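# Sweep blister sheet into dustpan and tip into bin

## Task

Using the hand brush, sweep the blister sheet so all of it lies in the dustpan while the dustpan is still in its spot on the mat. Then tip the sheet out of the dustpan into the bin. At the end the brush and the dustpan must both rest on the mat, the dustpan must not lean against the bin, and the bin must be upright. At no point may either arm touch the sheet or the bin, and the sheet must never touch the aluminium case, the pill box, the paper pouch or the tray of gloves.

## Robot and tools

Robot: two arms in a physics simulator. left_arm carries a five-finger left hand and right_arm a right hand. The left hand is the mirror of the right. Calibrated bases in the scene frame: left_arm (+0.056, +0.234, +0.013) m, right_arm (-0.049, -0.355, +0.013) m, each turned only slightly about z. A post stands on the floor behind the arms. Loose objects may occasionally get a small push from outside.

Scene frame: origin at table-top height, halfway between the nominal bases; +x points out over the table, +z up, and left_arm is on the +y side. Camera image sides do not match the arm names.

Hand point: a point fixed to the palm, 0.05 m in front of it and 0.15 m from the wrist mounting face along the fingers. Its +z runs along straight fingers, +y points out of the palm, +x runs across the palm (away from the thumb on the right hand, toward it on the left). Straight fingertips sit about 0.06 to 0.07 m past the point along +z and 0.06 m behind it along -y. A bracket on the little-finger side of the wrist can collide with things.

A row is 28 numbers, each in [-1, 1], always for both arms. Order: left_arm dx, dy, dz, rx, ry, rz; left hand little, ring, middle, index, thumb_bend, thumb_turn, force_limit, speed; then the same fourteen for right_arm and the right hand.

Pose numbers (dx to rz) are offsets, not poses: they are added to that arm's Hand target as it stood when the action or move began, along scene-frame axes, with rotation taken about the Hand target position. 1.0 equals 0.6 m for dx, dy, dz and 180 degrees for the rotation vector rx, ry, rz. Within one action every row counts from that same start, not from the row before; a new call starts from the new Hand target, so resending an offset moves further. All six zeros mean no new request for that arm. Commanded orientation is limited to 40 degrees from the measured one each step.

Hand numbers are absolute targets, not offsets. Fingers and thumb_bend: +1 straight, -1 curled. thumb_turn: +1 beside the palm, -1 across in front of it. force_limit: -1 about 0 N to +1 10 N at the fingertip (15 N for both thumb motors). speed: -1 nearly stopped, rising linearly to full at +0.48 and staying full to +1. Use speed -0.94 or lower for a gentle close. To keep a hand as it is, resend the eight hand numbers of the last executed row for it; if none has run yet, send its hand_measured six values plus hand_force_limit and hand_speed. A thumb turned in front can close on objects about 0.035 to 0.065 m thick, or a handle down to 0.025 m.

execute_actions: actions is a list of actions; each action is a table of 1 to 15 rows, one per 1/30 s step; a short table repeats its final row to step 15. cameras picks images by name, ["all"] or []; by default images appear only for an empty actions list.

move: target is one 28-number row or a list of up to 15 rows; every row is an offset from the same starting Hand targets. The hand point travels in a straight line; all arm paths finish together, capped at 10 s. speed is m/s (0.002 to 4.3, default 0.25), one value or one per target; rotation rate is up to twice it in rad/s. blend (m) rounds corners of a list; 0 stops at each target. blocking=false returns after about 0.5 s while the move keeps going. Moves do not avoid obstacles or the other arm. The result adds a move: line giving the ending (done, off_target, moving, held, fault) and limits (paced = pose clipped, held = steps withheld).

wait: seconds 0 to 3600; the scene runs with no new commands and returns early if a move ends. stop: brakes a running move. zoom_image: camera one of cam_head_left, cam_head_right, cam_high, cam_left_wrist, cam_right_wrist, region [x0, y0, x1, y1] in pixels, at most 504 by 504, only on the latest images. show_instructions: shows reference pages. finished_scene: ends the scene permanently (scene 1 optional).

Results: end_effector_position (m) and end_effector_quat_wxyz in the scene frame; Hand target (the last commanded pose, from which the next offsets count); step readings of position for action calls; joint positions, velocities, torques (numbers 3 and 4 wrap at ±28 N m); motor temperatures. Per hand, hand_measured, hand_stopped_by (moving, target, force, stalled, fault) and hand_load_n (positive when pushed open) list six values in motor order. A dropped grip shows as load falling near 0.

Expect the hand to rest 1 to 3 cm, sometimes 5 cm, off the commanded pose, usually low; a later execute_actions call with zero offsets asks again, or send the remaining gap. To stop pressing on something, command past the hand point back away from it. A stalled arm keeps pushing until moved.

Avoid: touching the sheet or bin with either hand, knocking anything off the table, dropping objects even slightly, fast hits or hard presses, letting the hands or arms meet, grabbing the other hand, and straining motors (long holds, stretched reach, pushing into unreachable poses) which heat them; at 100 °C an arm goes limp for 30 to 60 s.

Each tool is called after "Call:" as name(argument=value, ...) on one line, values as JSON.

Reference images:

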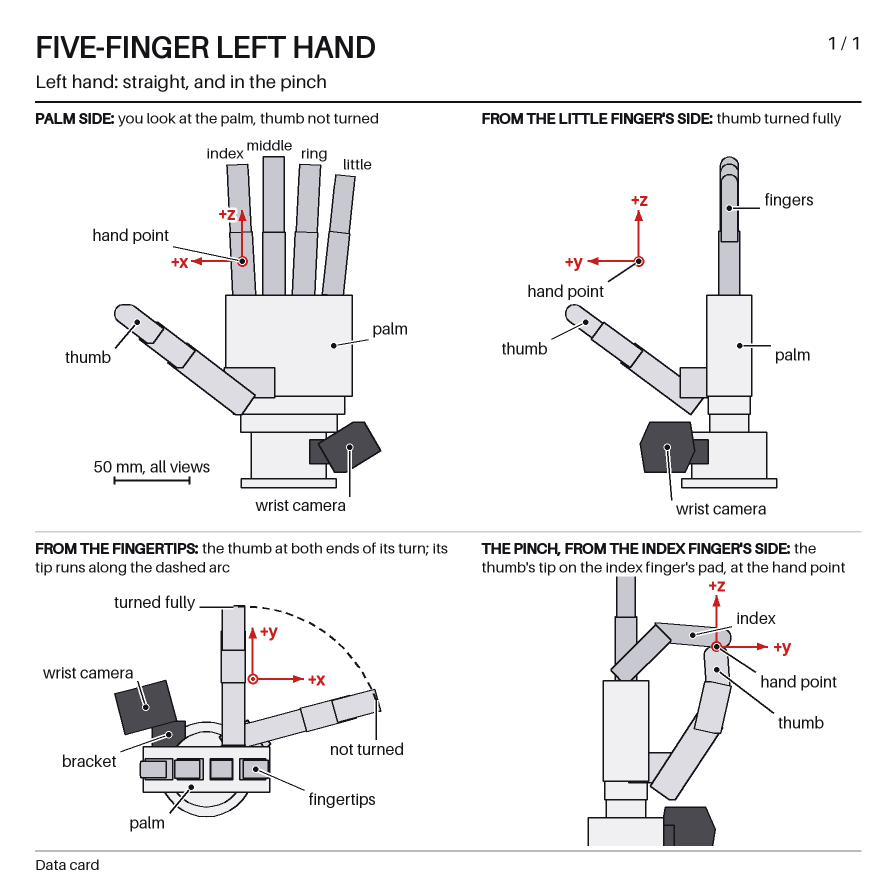

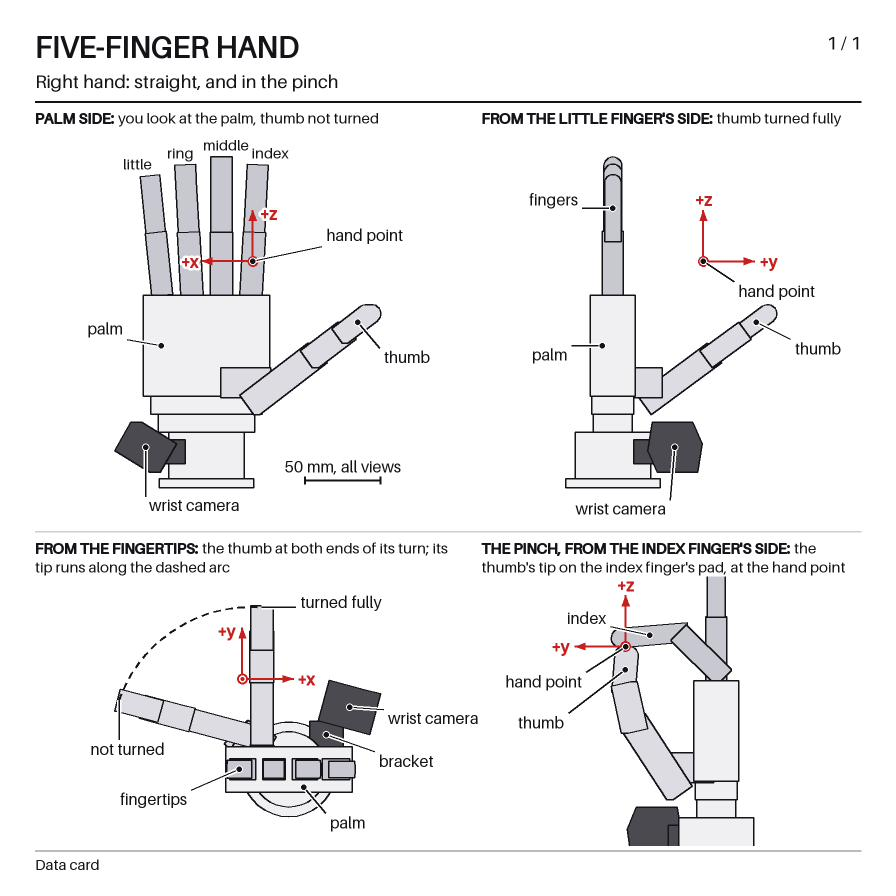

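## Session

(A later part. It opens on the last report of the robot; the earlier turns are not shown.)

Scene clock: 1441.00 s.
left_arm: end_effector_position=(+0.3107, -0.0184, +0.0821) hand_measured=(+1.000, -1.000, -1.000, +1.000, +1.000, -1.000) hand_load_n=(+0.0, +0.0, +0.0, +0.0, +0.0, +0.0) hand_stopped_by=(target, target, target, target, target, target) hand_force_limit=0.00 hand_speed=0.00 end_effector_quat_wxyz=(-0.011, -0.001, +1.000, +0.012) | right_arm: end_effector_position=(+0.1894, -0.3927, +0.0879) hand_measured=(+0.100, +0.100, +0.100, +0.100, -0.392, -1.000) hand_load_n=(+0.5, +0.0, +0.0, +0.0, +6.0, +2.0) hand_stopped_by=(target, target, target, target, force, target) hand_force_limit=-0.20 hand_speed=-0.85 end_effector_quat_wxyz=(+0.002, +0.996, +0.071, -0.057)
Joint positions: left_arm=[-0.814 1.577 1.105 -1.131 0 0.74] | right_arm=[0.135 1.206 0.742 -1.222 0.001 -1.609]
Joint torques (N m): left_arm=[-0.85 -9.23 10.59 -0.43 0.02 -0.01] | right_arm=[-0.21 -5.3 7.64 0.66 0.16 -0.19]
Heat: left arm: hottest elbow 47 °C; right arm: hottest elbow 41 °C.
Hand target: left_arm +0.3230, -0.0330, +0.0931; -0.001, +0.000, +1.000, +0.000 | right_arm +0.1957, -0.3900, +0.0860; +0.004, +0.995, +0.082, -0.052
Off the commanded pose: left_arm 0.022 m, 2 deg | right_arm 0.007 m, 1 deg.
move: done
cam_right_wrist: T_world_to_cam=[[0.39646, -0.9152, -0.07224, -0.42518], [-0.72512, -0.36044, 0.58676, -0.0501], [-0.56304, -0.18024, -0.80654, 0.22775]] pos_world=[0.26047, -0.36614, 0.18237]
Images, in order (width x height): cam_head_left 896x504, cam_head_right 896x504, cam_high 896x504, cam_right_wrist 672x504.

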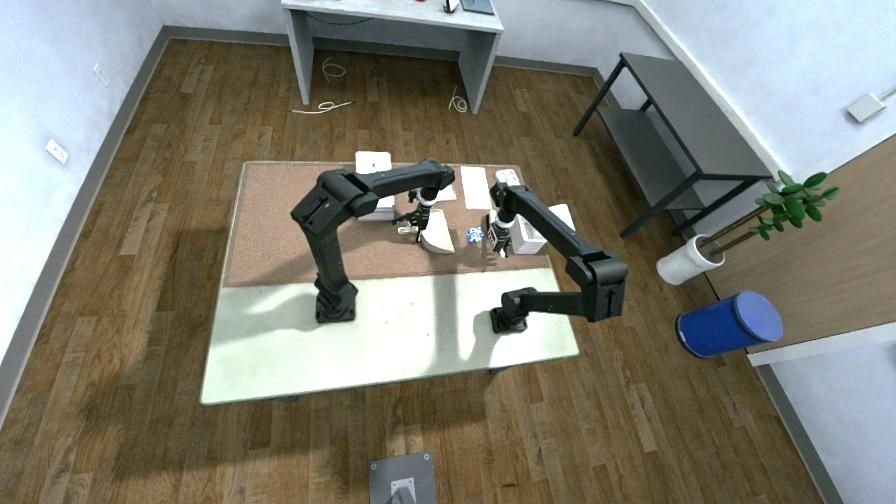

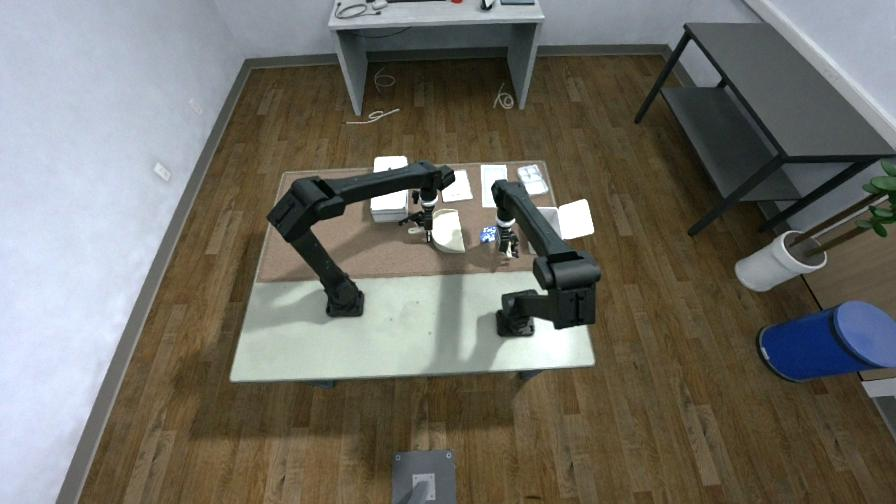

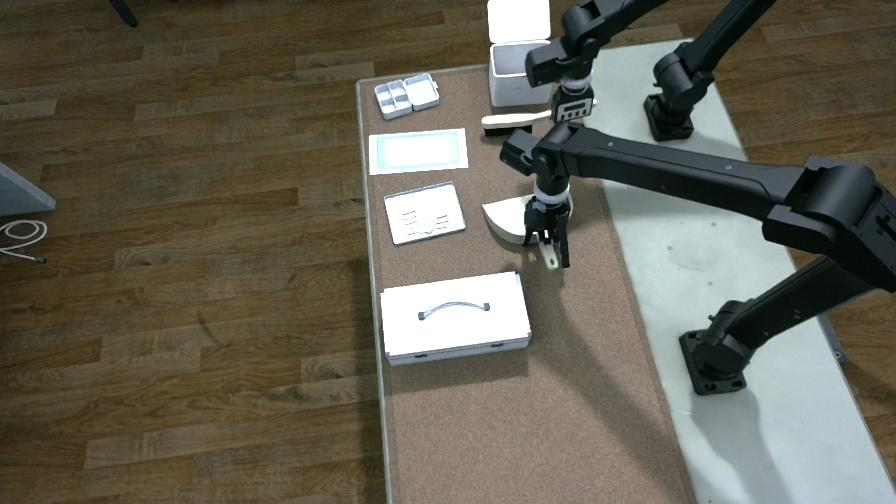

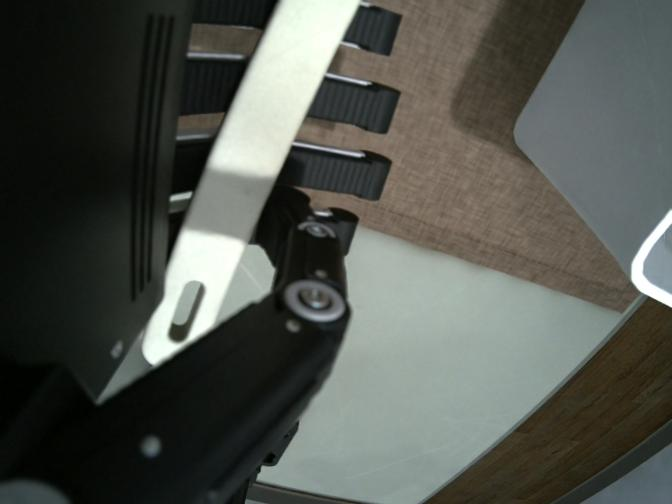

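Call:
move(target=[0,0,0,0,0,0,1,-1,-1,1,1,-1,0,0,-0.025,0,-0.015,0,0,0,0.1,0.1,0.1,0.1,-0.95,-1,-0.2,-0.85], speed=0.05, cameras=["cam_head_left", "cam_head_right", "cam_right_wrist", "cam_high"])

Call:
zoom_image(camera="cam_high", region=[480, 60, 600, 180])

Call:
zoom_image(camera="cam_head_left", region=[440, 190, 540, 290])

Scene clock: 1468.17 s.
left_arm: end_effector_position=(+0.3107, -0.0184, +0.0821) hand_measured=(+1.000, -1.000, -1.000, +1.000, +1.000, -1.000) hand_load_n=(+0.0, +0.0, +0.0, +0.0, +0.0, +0.0) hand_stopped_by=(target, target, target, target, target, target) hand_force_limit=0.00 hand_speed=0.00 end_effector_quat_wxyz=(-0.011, -0.001, +1.000, +0.012) | right_arm: end_effector_position=(+0.1801, -0.3927, +0.0788) hand_measured=(+0.100, +0.100, +0.100, +0.100, -0.392, -1.000) hand_load_n=(+0.5, +0.5, +0.5, +0.0, +5.5, +1.5) hand_stopped_by=(target, target, target, target, force, target) hand_force_limit=-0.20 hand_speed=-0.85 end_effector_quat_wxyz=(+0.003, +0.996, +0.074, -0.059)
Joint positions: left_arm=[-0.814 1.577 1.105 -1.131 0 0.74] | right_arm=[0.14 1.194 0.706 -1.2 0.001 -1.609]
Joint torques (N m): left_arm=[-0.91 -9.41 10.56 -0.49 0.03 -0.01] | right_arm=[-0.09 -6.71 6.54 0.59 0.11 -0.13]
Heat: left arm: hottest elbow 47 °C; right arm: hottest elbow 40 °C.
Hand target: left_arm +0.3230, -0.0330, +0.0931; -0.001, +0.000, +1.000, +0.000 | right_arm +0.1807, -0.3900, +0.0769; +0.004, +0.995, +0.082, -0.053
Off the commanded pose: left_arm 0.022 m, 2 deg | right_arm 0.003 m, 1 deg.
move: done
cam_right_wrist: T_world_to_cam=[[0.4004, -0.91342, -0.07303, -0.42216], [-0.72126, -0.36332, 0.58974, -0.0536], [-0.56521, -0.18346, -0.80429, 0.21407]] pos_world=[0.25137, -0.36581, 0.17295]
Images, in order (width x height): cam_head_left 896x504, cam_head_right 896x504, cam_high 896x504, cam_right_wrist 672x504.

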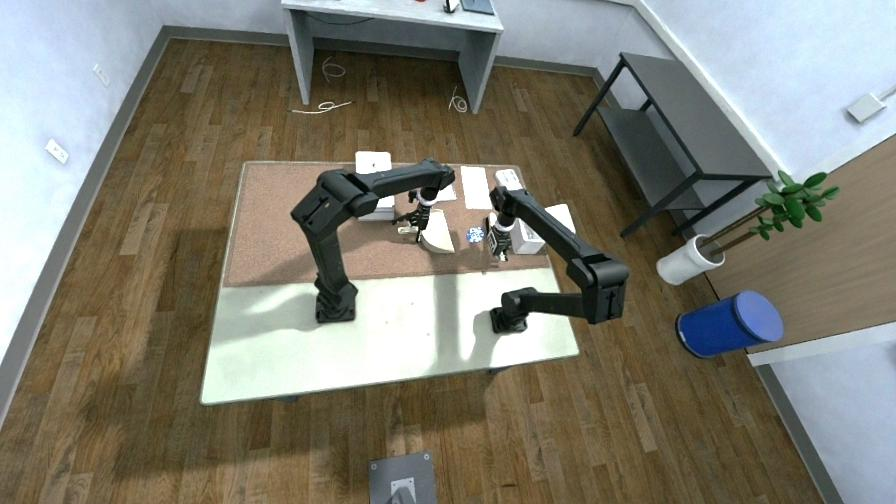

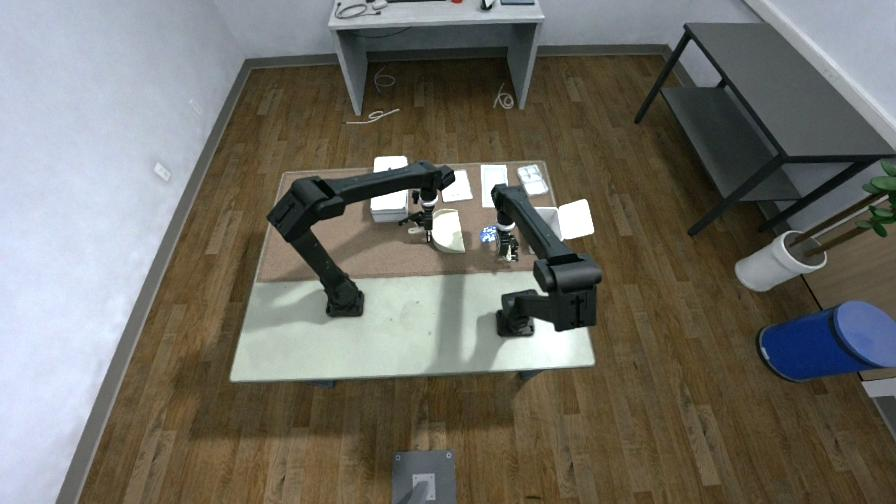

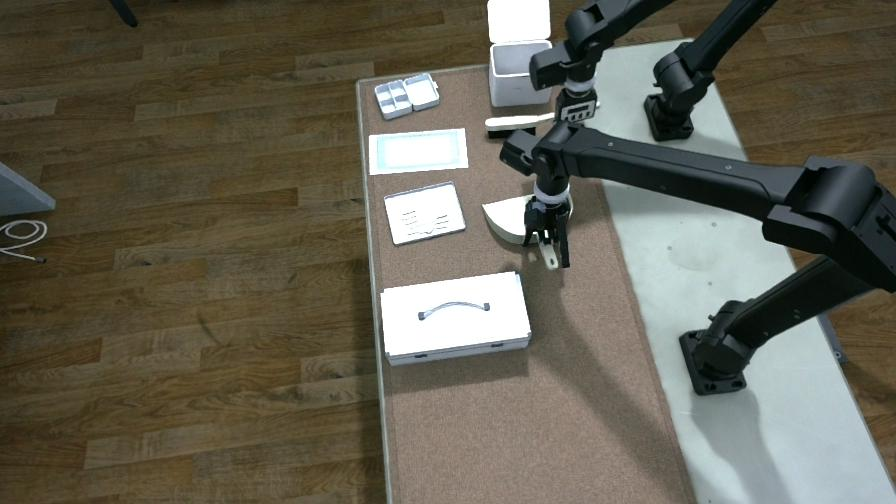

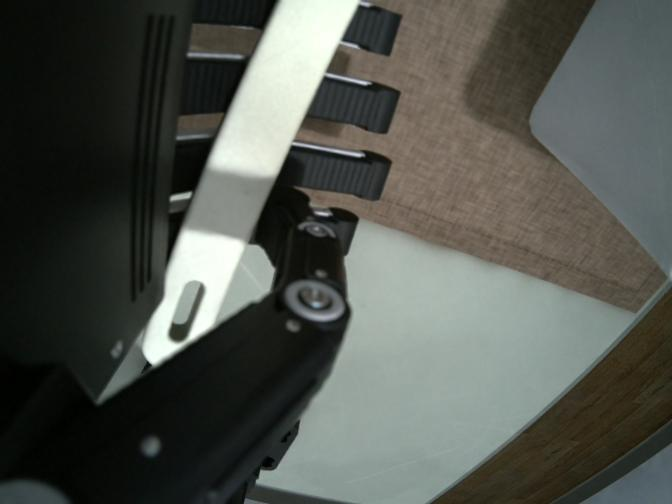

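Scaled by 4.200 from the camera's image (finer frame: 1280x720).

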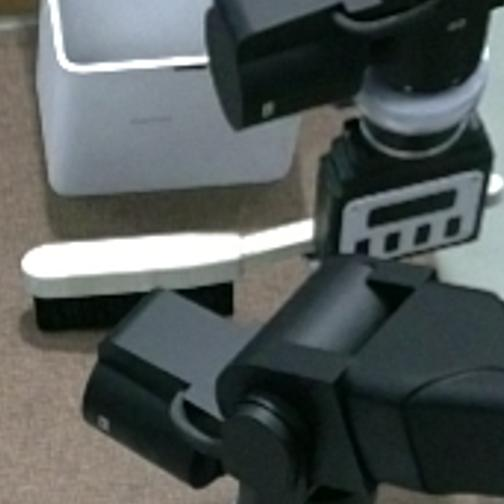

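Scaled by 5.040 from the camera's image (finer frame: 1280x720).

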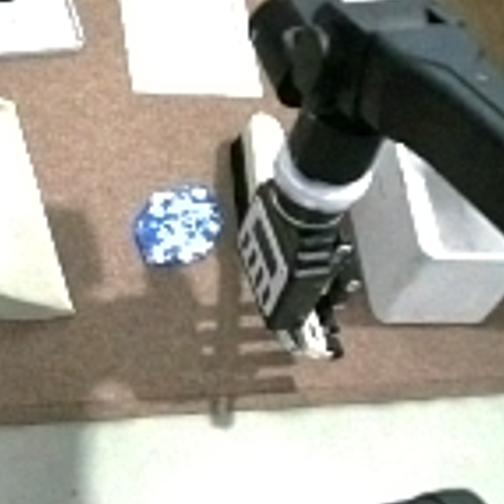

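Call:
move(target=[0,0,0,0,0,0,1,-1,-1,1,1,-1,0,0,-0.008,0.1,0,0,0,0.01,0.1,0.1,0.1,0.1,-0.95,-1,-0.2,-0.85], speed=0.05, cameras=["cam_head_left", "cam_head_right", "cam_right_wrist", "cam_high"])

Call:
zoom_image(camera="cam_high", region=[480, 90, 600, 210])

Call:
zoom_image(camera="cam_head_left", region=[440, 190, 540, 290])

Scene clock: 1490.37 s.
left_arm: end_effector_position=(+0.3107, -0.0184, +0.0821) hand_measured=(+1.000, -1.000, -1.000, +1.000, +1.000, -1.000) hand_load_n=(+0.0, +0.0, +0.5, +0.0, +0.0, +0.0) hand_stopped_by=(target, target, target, target, target, target) hand_force_limit=0.00 hand_speed=0.00 end_effector_quat_wxyz=(-0.011, -0.001, +1.000, +0.012) | right_arm: end_effector_position=(+0.1715, -0.3349, +0.0785) hand_measured=(+0.100, +0.100, +0.100, +0.100, -0.392, -1.000) hand_load_n=(+0.5, +0.5, +0.0, +0.0, +5.5, +1.5) hand_stopped_by=(target, target, target, target, force, target) hand_force_limit=-0.20 hand_speed=-0.85 end_effector_quat_wxyz=(+0.006, +0.994, +0.098, -0.056)
Joint positions: left_arm=[-0.814 1.577 1.105 -1.131 0 0.74] | right_arm=[0.365 1.195 0.706 -1.194 -0.015 -1.434]
Joint torques (N m): left_arm=[-1.2 -9.17 10.54 -0.4 0.01 0.01] | right_arm=[-0.26 -4.89 7.73 0.58 -0.05 0.02]
Heat: left arm: hottest elbow 47 °C; right arm: hottest elbow 39 °C.
Hand target: left_arm +0.3230, -0.0330, +0.0931; -0.001, +0.000, +1.000, +0.000 | right_arm +0.1759, -0.3301, +0.0769; +0.005, +0.994, +0.098, -0.052
Off the commanded pose: left_arm 0.022 m, 2 deg | right_arm 0.007 m, 0 deg.
move: done
cam_right_wrist: T_world_to_cam=[[0.44459, -0.89311, -0.06858, -0.36699], [-0.70584, -0.39644, 0.58705, -0.05217], [-0.55148, -0.21259, -0.80664, 0.20766]] pos_world=[0.24086, -0.30429, 0.17297]
Images, in order (width x height): cam_head_left 896x504, cam_head_right 896x504, cam_high 896x504, cam_right_wrist 672x504.

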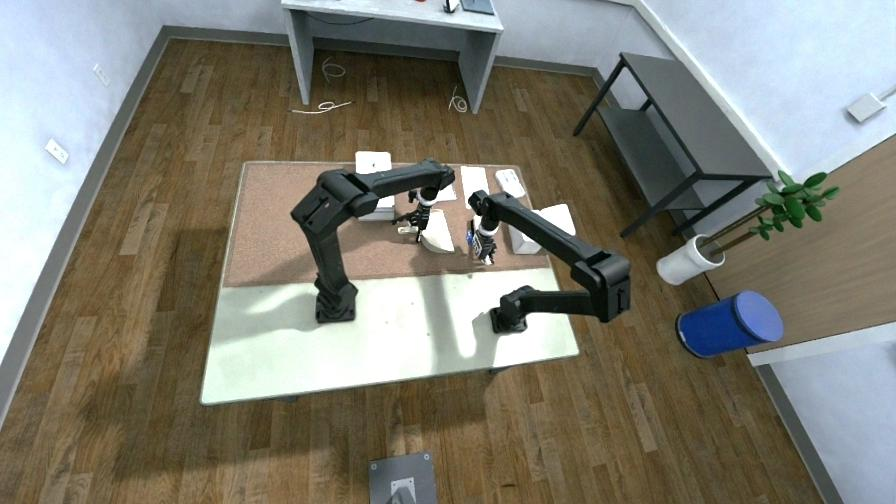

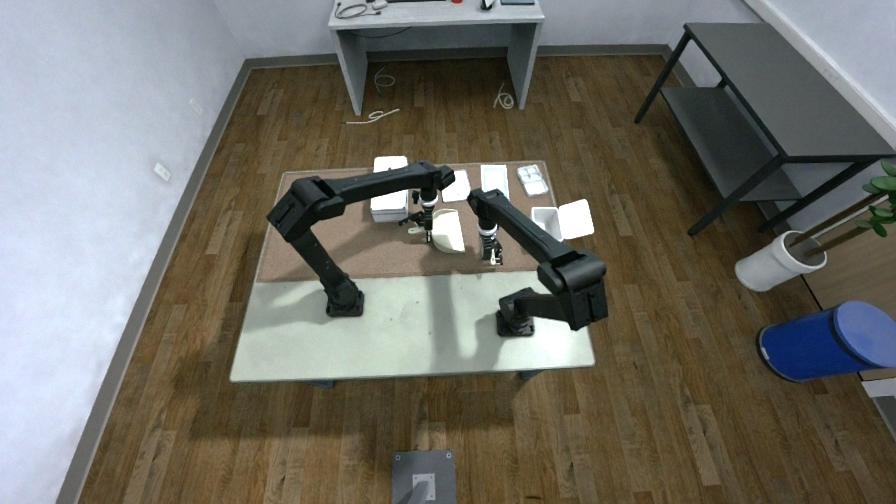

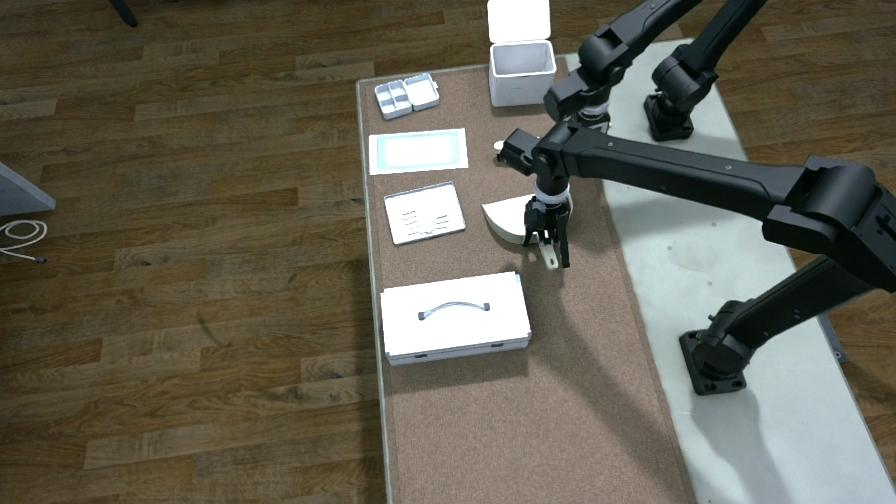

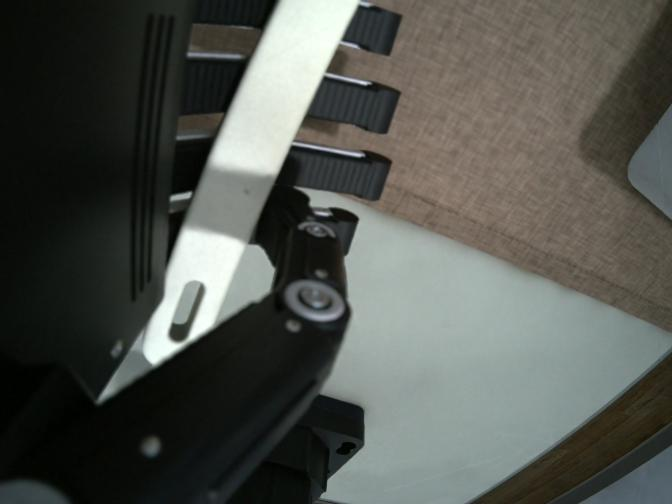

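Scaled by 4.200 from the camera's image (finer frame: 1280x720).

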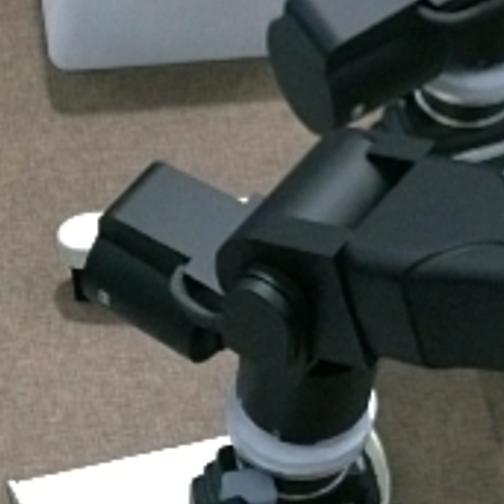

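Scaled by 5.040 from the camera's image (finer frame: 1280x720).

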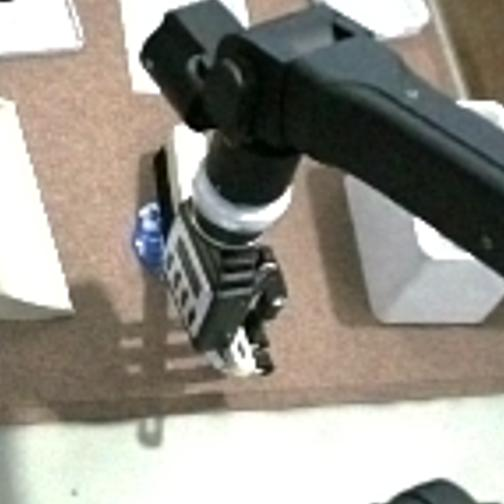

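Call:
move(target=[[0,0,0,0,0,0,1,-1,-1,1,1,-1,0,0,0,0,0.025,0,0,0,0.1,0.1,0.1,0.1,-0.95,-1,-0.2,-0.85],[0,0,0,0,0,0,1,-1,-1,1,1,-1,0,0,0,-0.108,0.025,0,0,0,0.1,0.1,0.1,0.1,-0.95,-1,-0.2,-0.85],[0,0,0,0,0,0,1,-1,-1,1,1,-1,0,0,0,-0.108,-0.008,0,0,0,0.1,0.1,0.1,0.1,-0.95,-1,-0.2,-0.85]], speed=[0.05,0.08,0.04], cameras=["cam_head_left", "cam_head_right", "cam_right_wrist", "cam_high"])

Call:
zoom_image(camera="cam_high", region=[480, 60, 600, 180])

Call:
zoom_image(camera="cam_head_left", region=[440, 190, 540, 290])

Scene clock: 1523.00 s.
left_arm: end_effector_position=(+0.3107, -0.0184, +0.0821) hand_measured=(+1.000, -1.000, -1.000, +1.000, +1.000, -1.000) hand_load_n=(+0.0, +0.0, +0.5, +0.0, +0.0, +0.0) hand_stopped_by=(target, target, target, target, target, target) hand_force_limit=0.00 hand_speed=0.00 end_effector_quat_wxyz=(-0.011, -0.001, +1.000, +0.012) | right_arm: end_effector_position=(+0.1761, -0.3920, +0.0774) hand_measured=(+0.100, +0.100, +0.100, +0.100, -0.392, -1.000) hand_load_n=(+0.5, +0.5, +0.0, +0.0, +5.5, +1.5) hand_stopped_by=(target, target, target, target, force, target) hand_force_limit=-0.20 hand_speed=-0.85 end_effector_quat_wxyz=(+0.004, +0.994, +0.098, -0.051)
Joint positions: left_arm=[-0.814 1.577 1.105 -1.131 0 0.74] | right_arm=[0.154 1.162 0.68 -1.191 0.006 -1.644]
Joint torques (N m): left_arm=[-1.08 -9.11 10.45 -0.43 0.01 0] | right_arm=[-1.73 -4.66 6.69 0.66 0.09 -0.19]
Heat: left arm: hottest elbow 47 °C; right arm: hottest elbow 40 °C.
Hand target: left_arm +0.3230, -0.0330, +0.0931; -0.001, +0.000, +1.000, +0.000 | right_arm +0.1760, -0.3948, +0.0721; +0.005, +0.994, +0.098, -0.052
Off the commanded pose: left_arm 0.022 m, 2 deg | right_arm 0.006 m, 0 deg.
move: done
cam_right_wrist: T_world_to_cam=[[0.44595, -0.89254, -0.06704, -0.42025], [-0.71155, -0.39896, 0.57839, -0.07028], [-0.54298, -0.21023, -0.813, 0.1971]] pos_world=[0.24442, -0.3617, 0.17272]
Images, in order (width x height): cam_head_left 896x504, cam_head_right 896x504, cam_high 896x504, cam_right_wrist 672x504.

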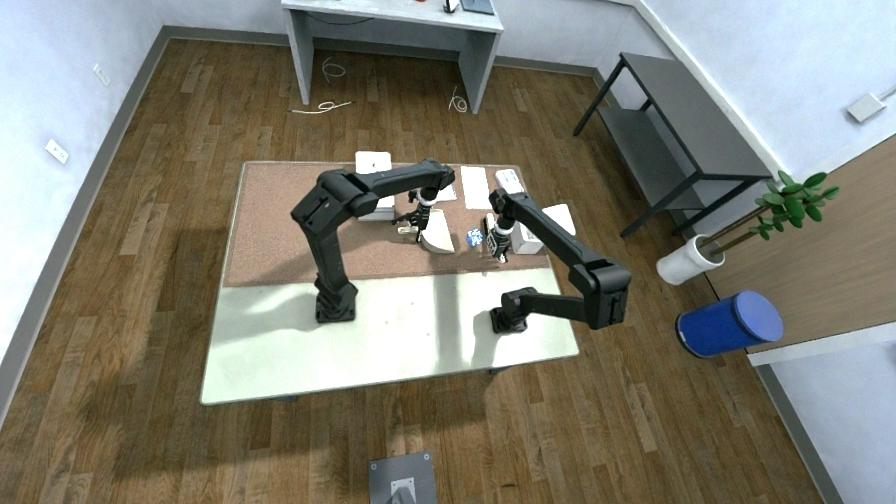

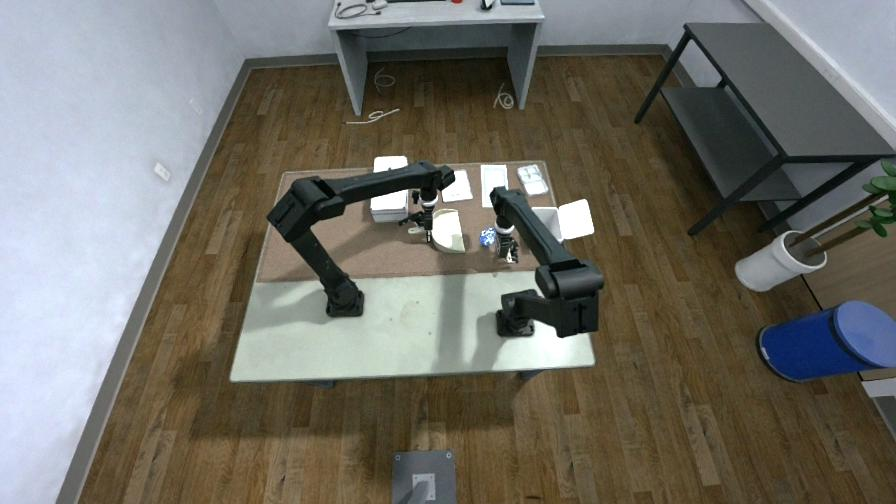

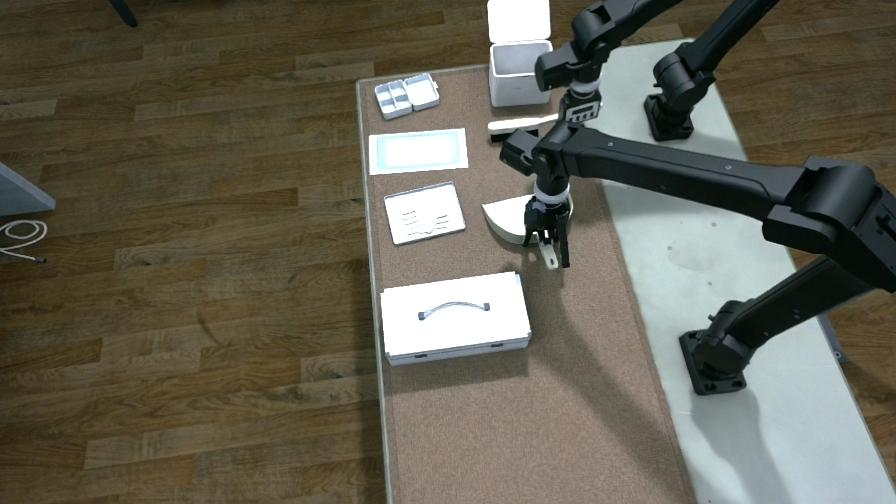

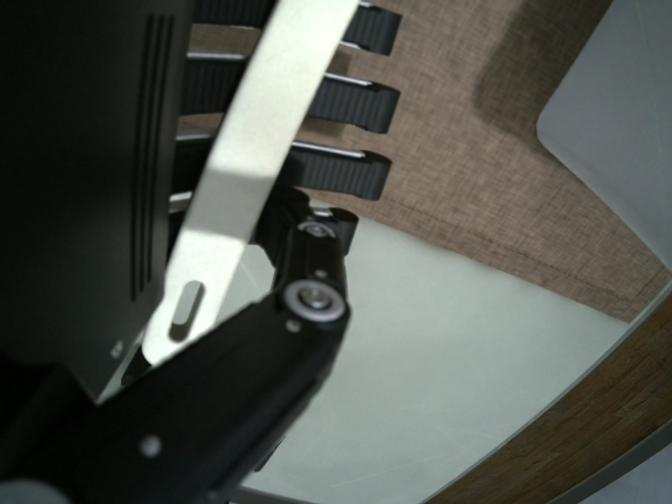

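Scaled by 4.200 from the camera's image (finer frame: 1280x720).

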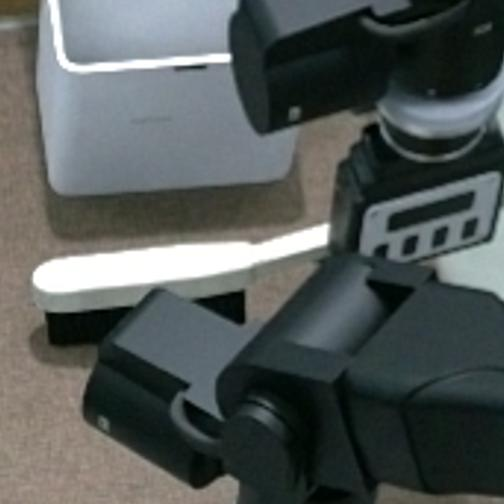

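Scaled by 5.040 from the camera's image (finer frame: 1280x720).

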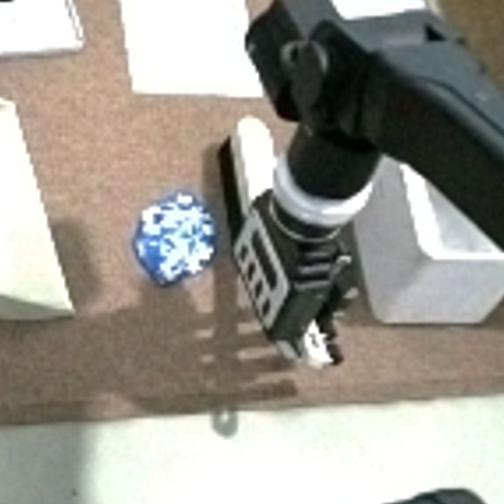

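Call:
move(target=[0,0,0,0,0,0,1,-1,-1,1,1,-1,0,0,0,0,-0.0167,0,0,0,0.1,0.1,0.1,0.1,-0.95,-1,-0.2,-0.85], speed=0.04, cameras=["cam_head_left", "cam_head_right", "cam_right_wrist", "cam_high"])

Call:
zoom_image(camera="cam_high", region=[480, 60, 600, 180])

Call:
zoom_image(camera="cam_head_right", region=[450, 190, 550, 290])

Scene clock: 1541.90 s.
left_arm: end_effector_position=(+0.3107, -0.0184, +0.0821) hand_measured=(+1.000, -1.000, -1.000, +1.000, +1.000, -1.000) hand_load_n=(+0.0, +0.0, +0.0, +0.0, +0.0, +0.0) hand_stopped_by=(target, target, target, target, target, target) hand_force_limit=0.00 hand_speed=0.00 end_effector_quat_wxyz=(-0.011, -0.001, +1.000, +0.012) | right_arm: end_effector_position=(+0.1773, -0.3919, +0.0685) hand_measured=(+0.100, +0.100, +0.100, +0.100, -0.392, -1.000) hand_load_n=(+0.0, +0.0, +0.0, +0.5, +3.5, +1.0) hand_stopped_by=(target, target, target, target, force, target) hand_force_limit=-0.20 hand_speed=-0.85 end_effector_quat_wxyz=(+0.005, +0.994, +0.098, -0.049)
Joint positions: left_arm=[-0.814 1.577 1.105 -1.131 0 0.74] | right_arm=[0.154 1.176 0.664 -1.157 0.007 -1.644]
Joint torques (N m): left_arm=[-1.08 -9.23 10.51 -0.4 0.01 0] | right_arm=[-1.73 -4.42 6.43 0.68 0.06 -0.19]
Heat: left arm: hottest elbow 47 °C; right arm: hottest elbow 38 °C.
Hand target: left_arm +0.3230, -0.0330, +0.0931; -0.001, +0.000, +1.000, +0.000 | right_arm +0.1760, -0.3948, +0.0621; +0.005, +0.994, +0.098, -0.052
Off the commanded pose: left_arm 0.022 m, 2 deg | right_arm 0.007 m, 0 deg.
move: done
cam_right_wrist: T_world_to_cam=[[0.44627, -0.89256, -0.06469, -0.42165], [-0.71445, -0.39888, 0.57486, -0.06344], [-0.5389, -0.21032, -0.81569, 0.18996]] pos_world=[0.24521, -0.3617, 0.16414]
Images, in order (width x height): cam_head_left 896x504, cam_head_right 896x504, cam_high 896x504, cam_right_wrist 672x504.

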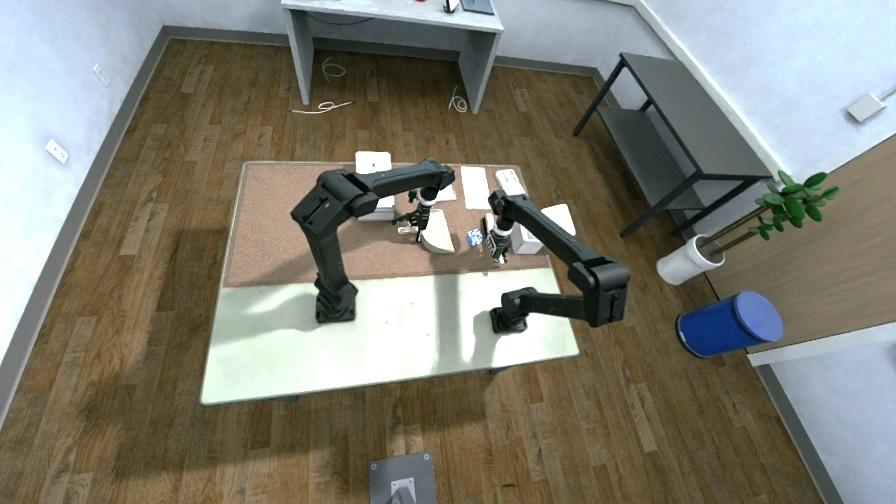

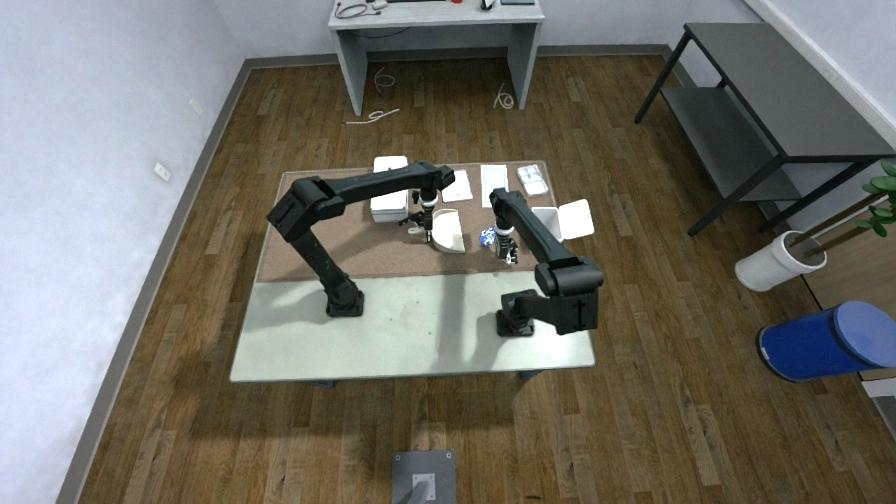

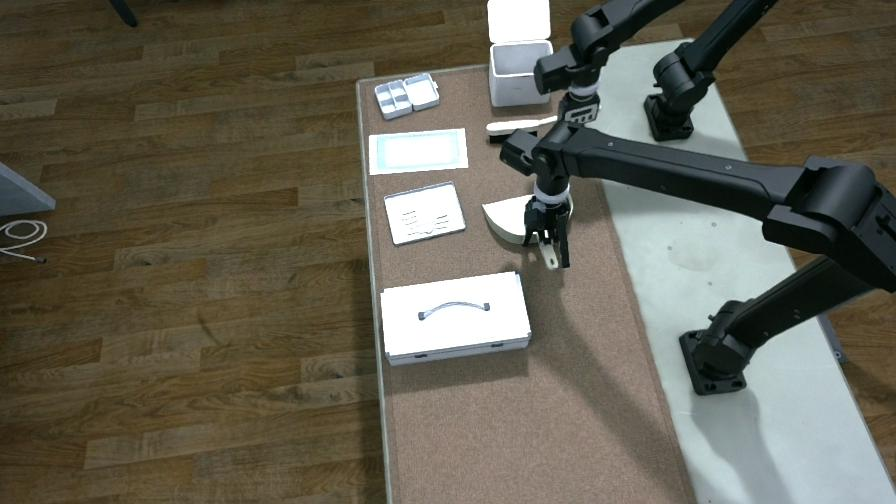

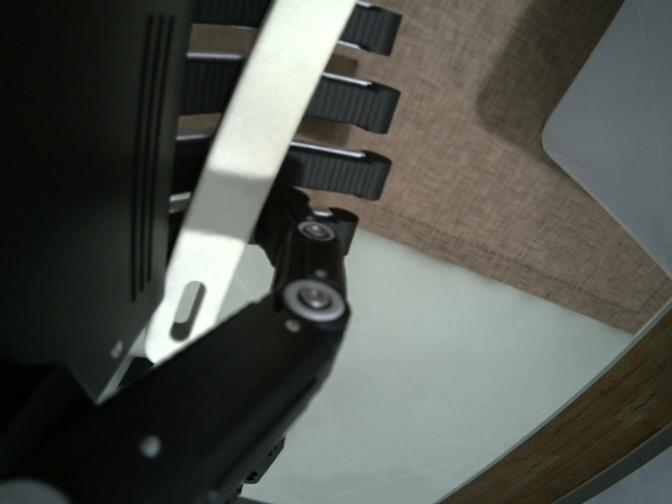

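Scaled by 4.200 from the camera's image (finer frame: 1280x720).

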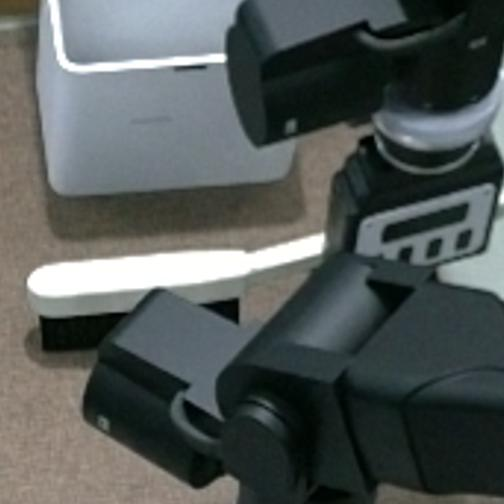

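Scaled by 5.040 from the camera's image (finer frame: 1280x720).

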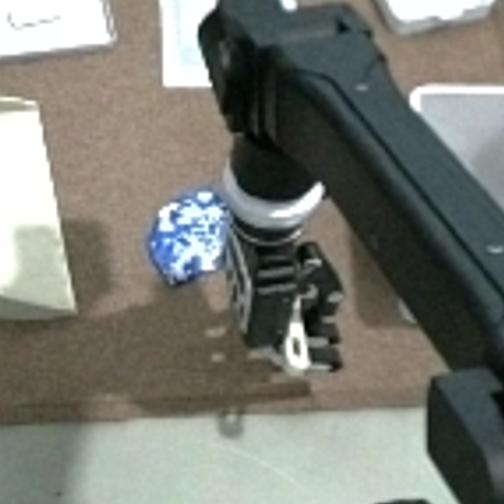

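Call:
move(target=[0,0,0,0,0,0,1,-1,-1,1,1,-1,0,0,-0.01,0.1,0,0,0,0,0.1,0.1,0.1,0.1,-0.95,-1,-0.2,-0.85], speed=0.05, cameras=["cam_head_left", "cam_head_right", "cam_right_wrist", "cam_high"])

Call:
zoom_image(camera="cam_high", region=[480, 90, 600, 210])

Call:
zoom_image(camera="cam_head_right", region=[440, 190, 540, 290])

Call:
zoom_image(camera="cam_head_left", region=[440, 190, 540, 290])

Scene clock: 1558.33 s.
left_arm: end_effector_position=(+0.3107, -0.0184, +0.0821) hand_measured=(+1.000, -1.000, -1.000, +1.000, +1.000, -1.000) hand_load_n=(+0.0, +0.0, +0.0, +0.0, +0.0, +0.0) hand_stopped_by=(target, target, target, target, target, target) hand_force_limit=0.00 hand_speed=0.00 end_effector_quat_wxyz=(-0.011, -0.001, +1.000, +0.012) | right_arm: end_effector_position=(+0.1659, -0.3401, +0.0640) hand_measured=(+0.100, +0.100, +0.100, +0.100, -0.392, -1.000) hand_load_n=(+0.0, +0.0, +0.0, +0.0, +2.5, +0.5) hand_stopped_by=(target, target, target, target, force, target) hand_force_limit=-0.20 hand_speed=-0.85 end_effector_quat_wxyz=(+0.007, +0.994, +0.095, -0.055)
Joint positions: left_arm=[-0.814 1.577 1.105 -1.131 0 0.74] | right_arm=[0.354 1.198 0.664 -1.147 -0.012 -1.439]
Joint torques (N m): left_arm=[-0.91 -9.23 10.44 -0.43 0.03 0] | right_arm=[-0.15 -4.54 7.56 0.54 -0.16 -0.01]
Heat: left arm: hottest elbow 47 °C; right arm: hottest elbow 37 °C.
Hand target: left_arm +0.3230, -0.0330, +0.0931; -0.001, +0.000, +1.000, +0.000 | right_arm +0.1700, -0.3348, +0.0621; +0.005, +0.994, +0.098, -0.052
Off the commanded pose: left_arm 0.022 m, 2 deg | right_arm 0.007 m, 0 deg.
move: done
cam_right_wrist: T_world_to_cam=[[0.44029, -0.89546, -0.06549, -0.37049], [-0.70965, -0.39176, 0.58559, -0.04731], [-0.55003, -0.21136, -0.80796, 0.19201]] pos_world=[0.23516, -0.30971, 0.15858]
Images, in order (width x height): cam_head_left 896x504, cam_head_right 896x504, cam_high 896x504, cam_right_wrist 672x504.

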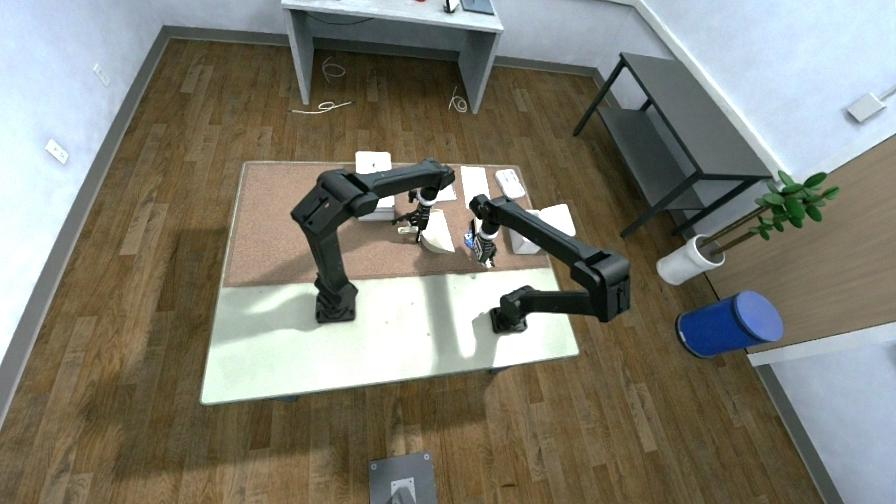

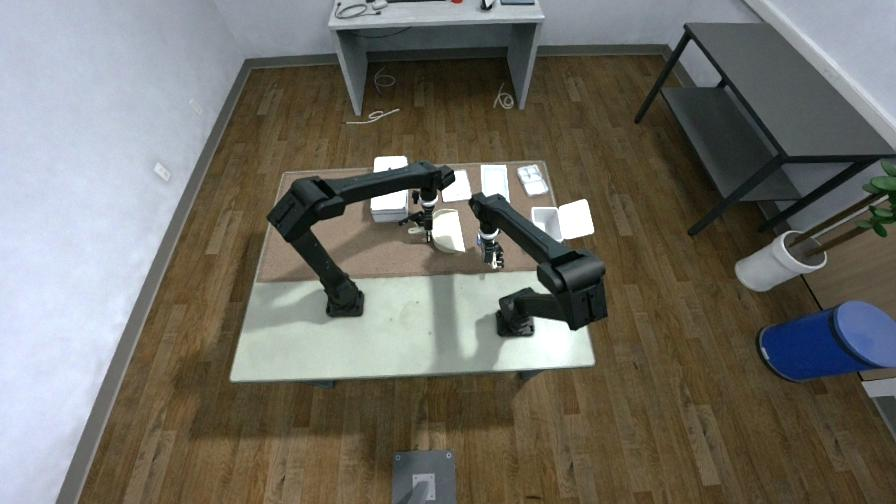

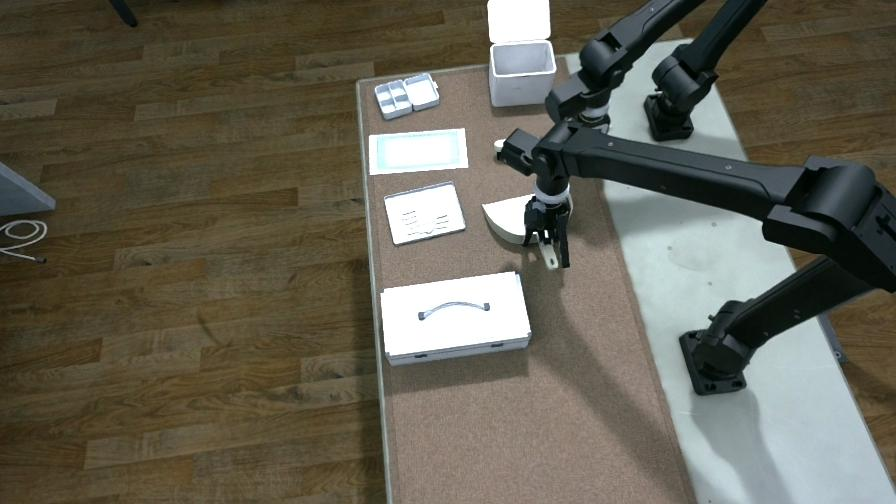

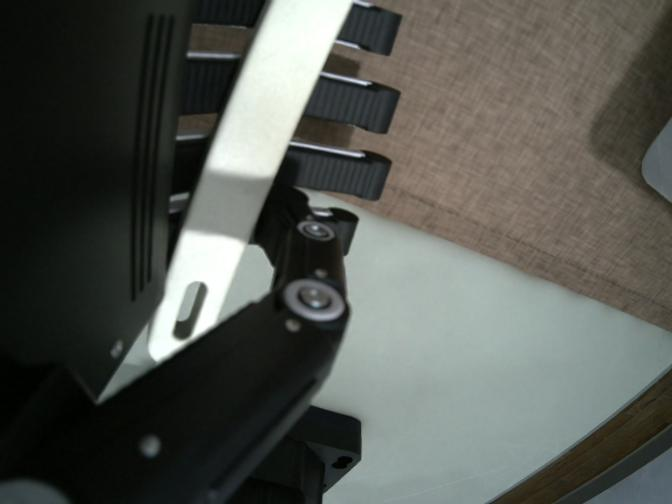

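Scaled by 4.200 from the camera's image (finer frame: 1280x720).

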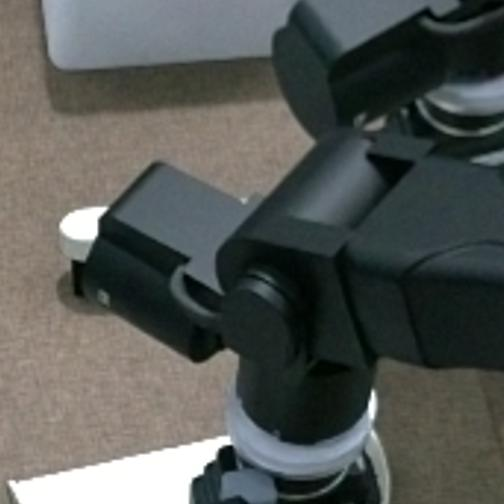

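Scaled by 5.040 from the camera's image (finer frame: 1280x720).

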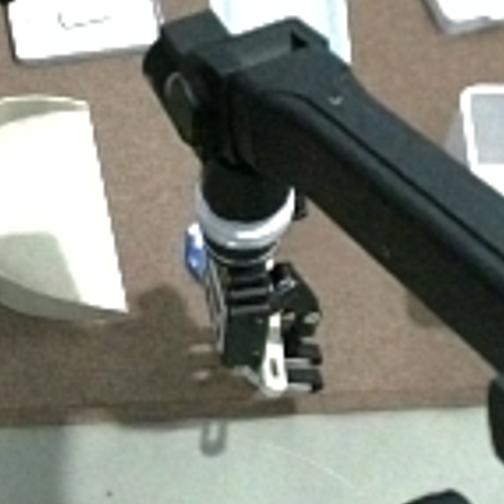

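Scaled by 5.040 from the camera's image (finer frame: 1280x720).

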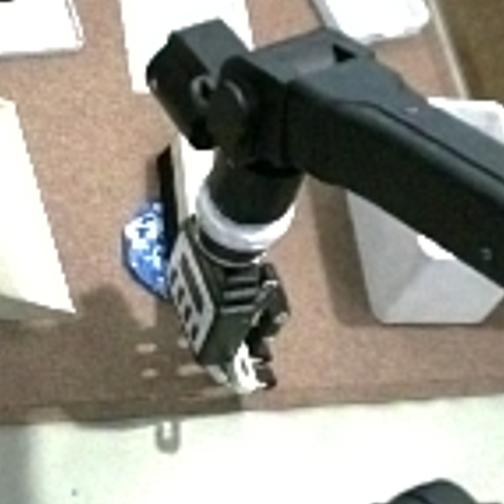

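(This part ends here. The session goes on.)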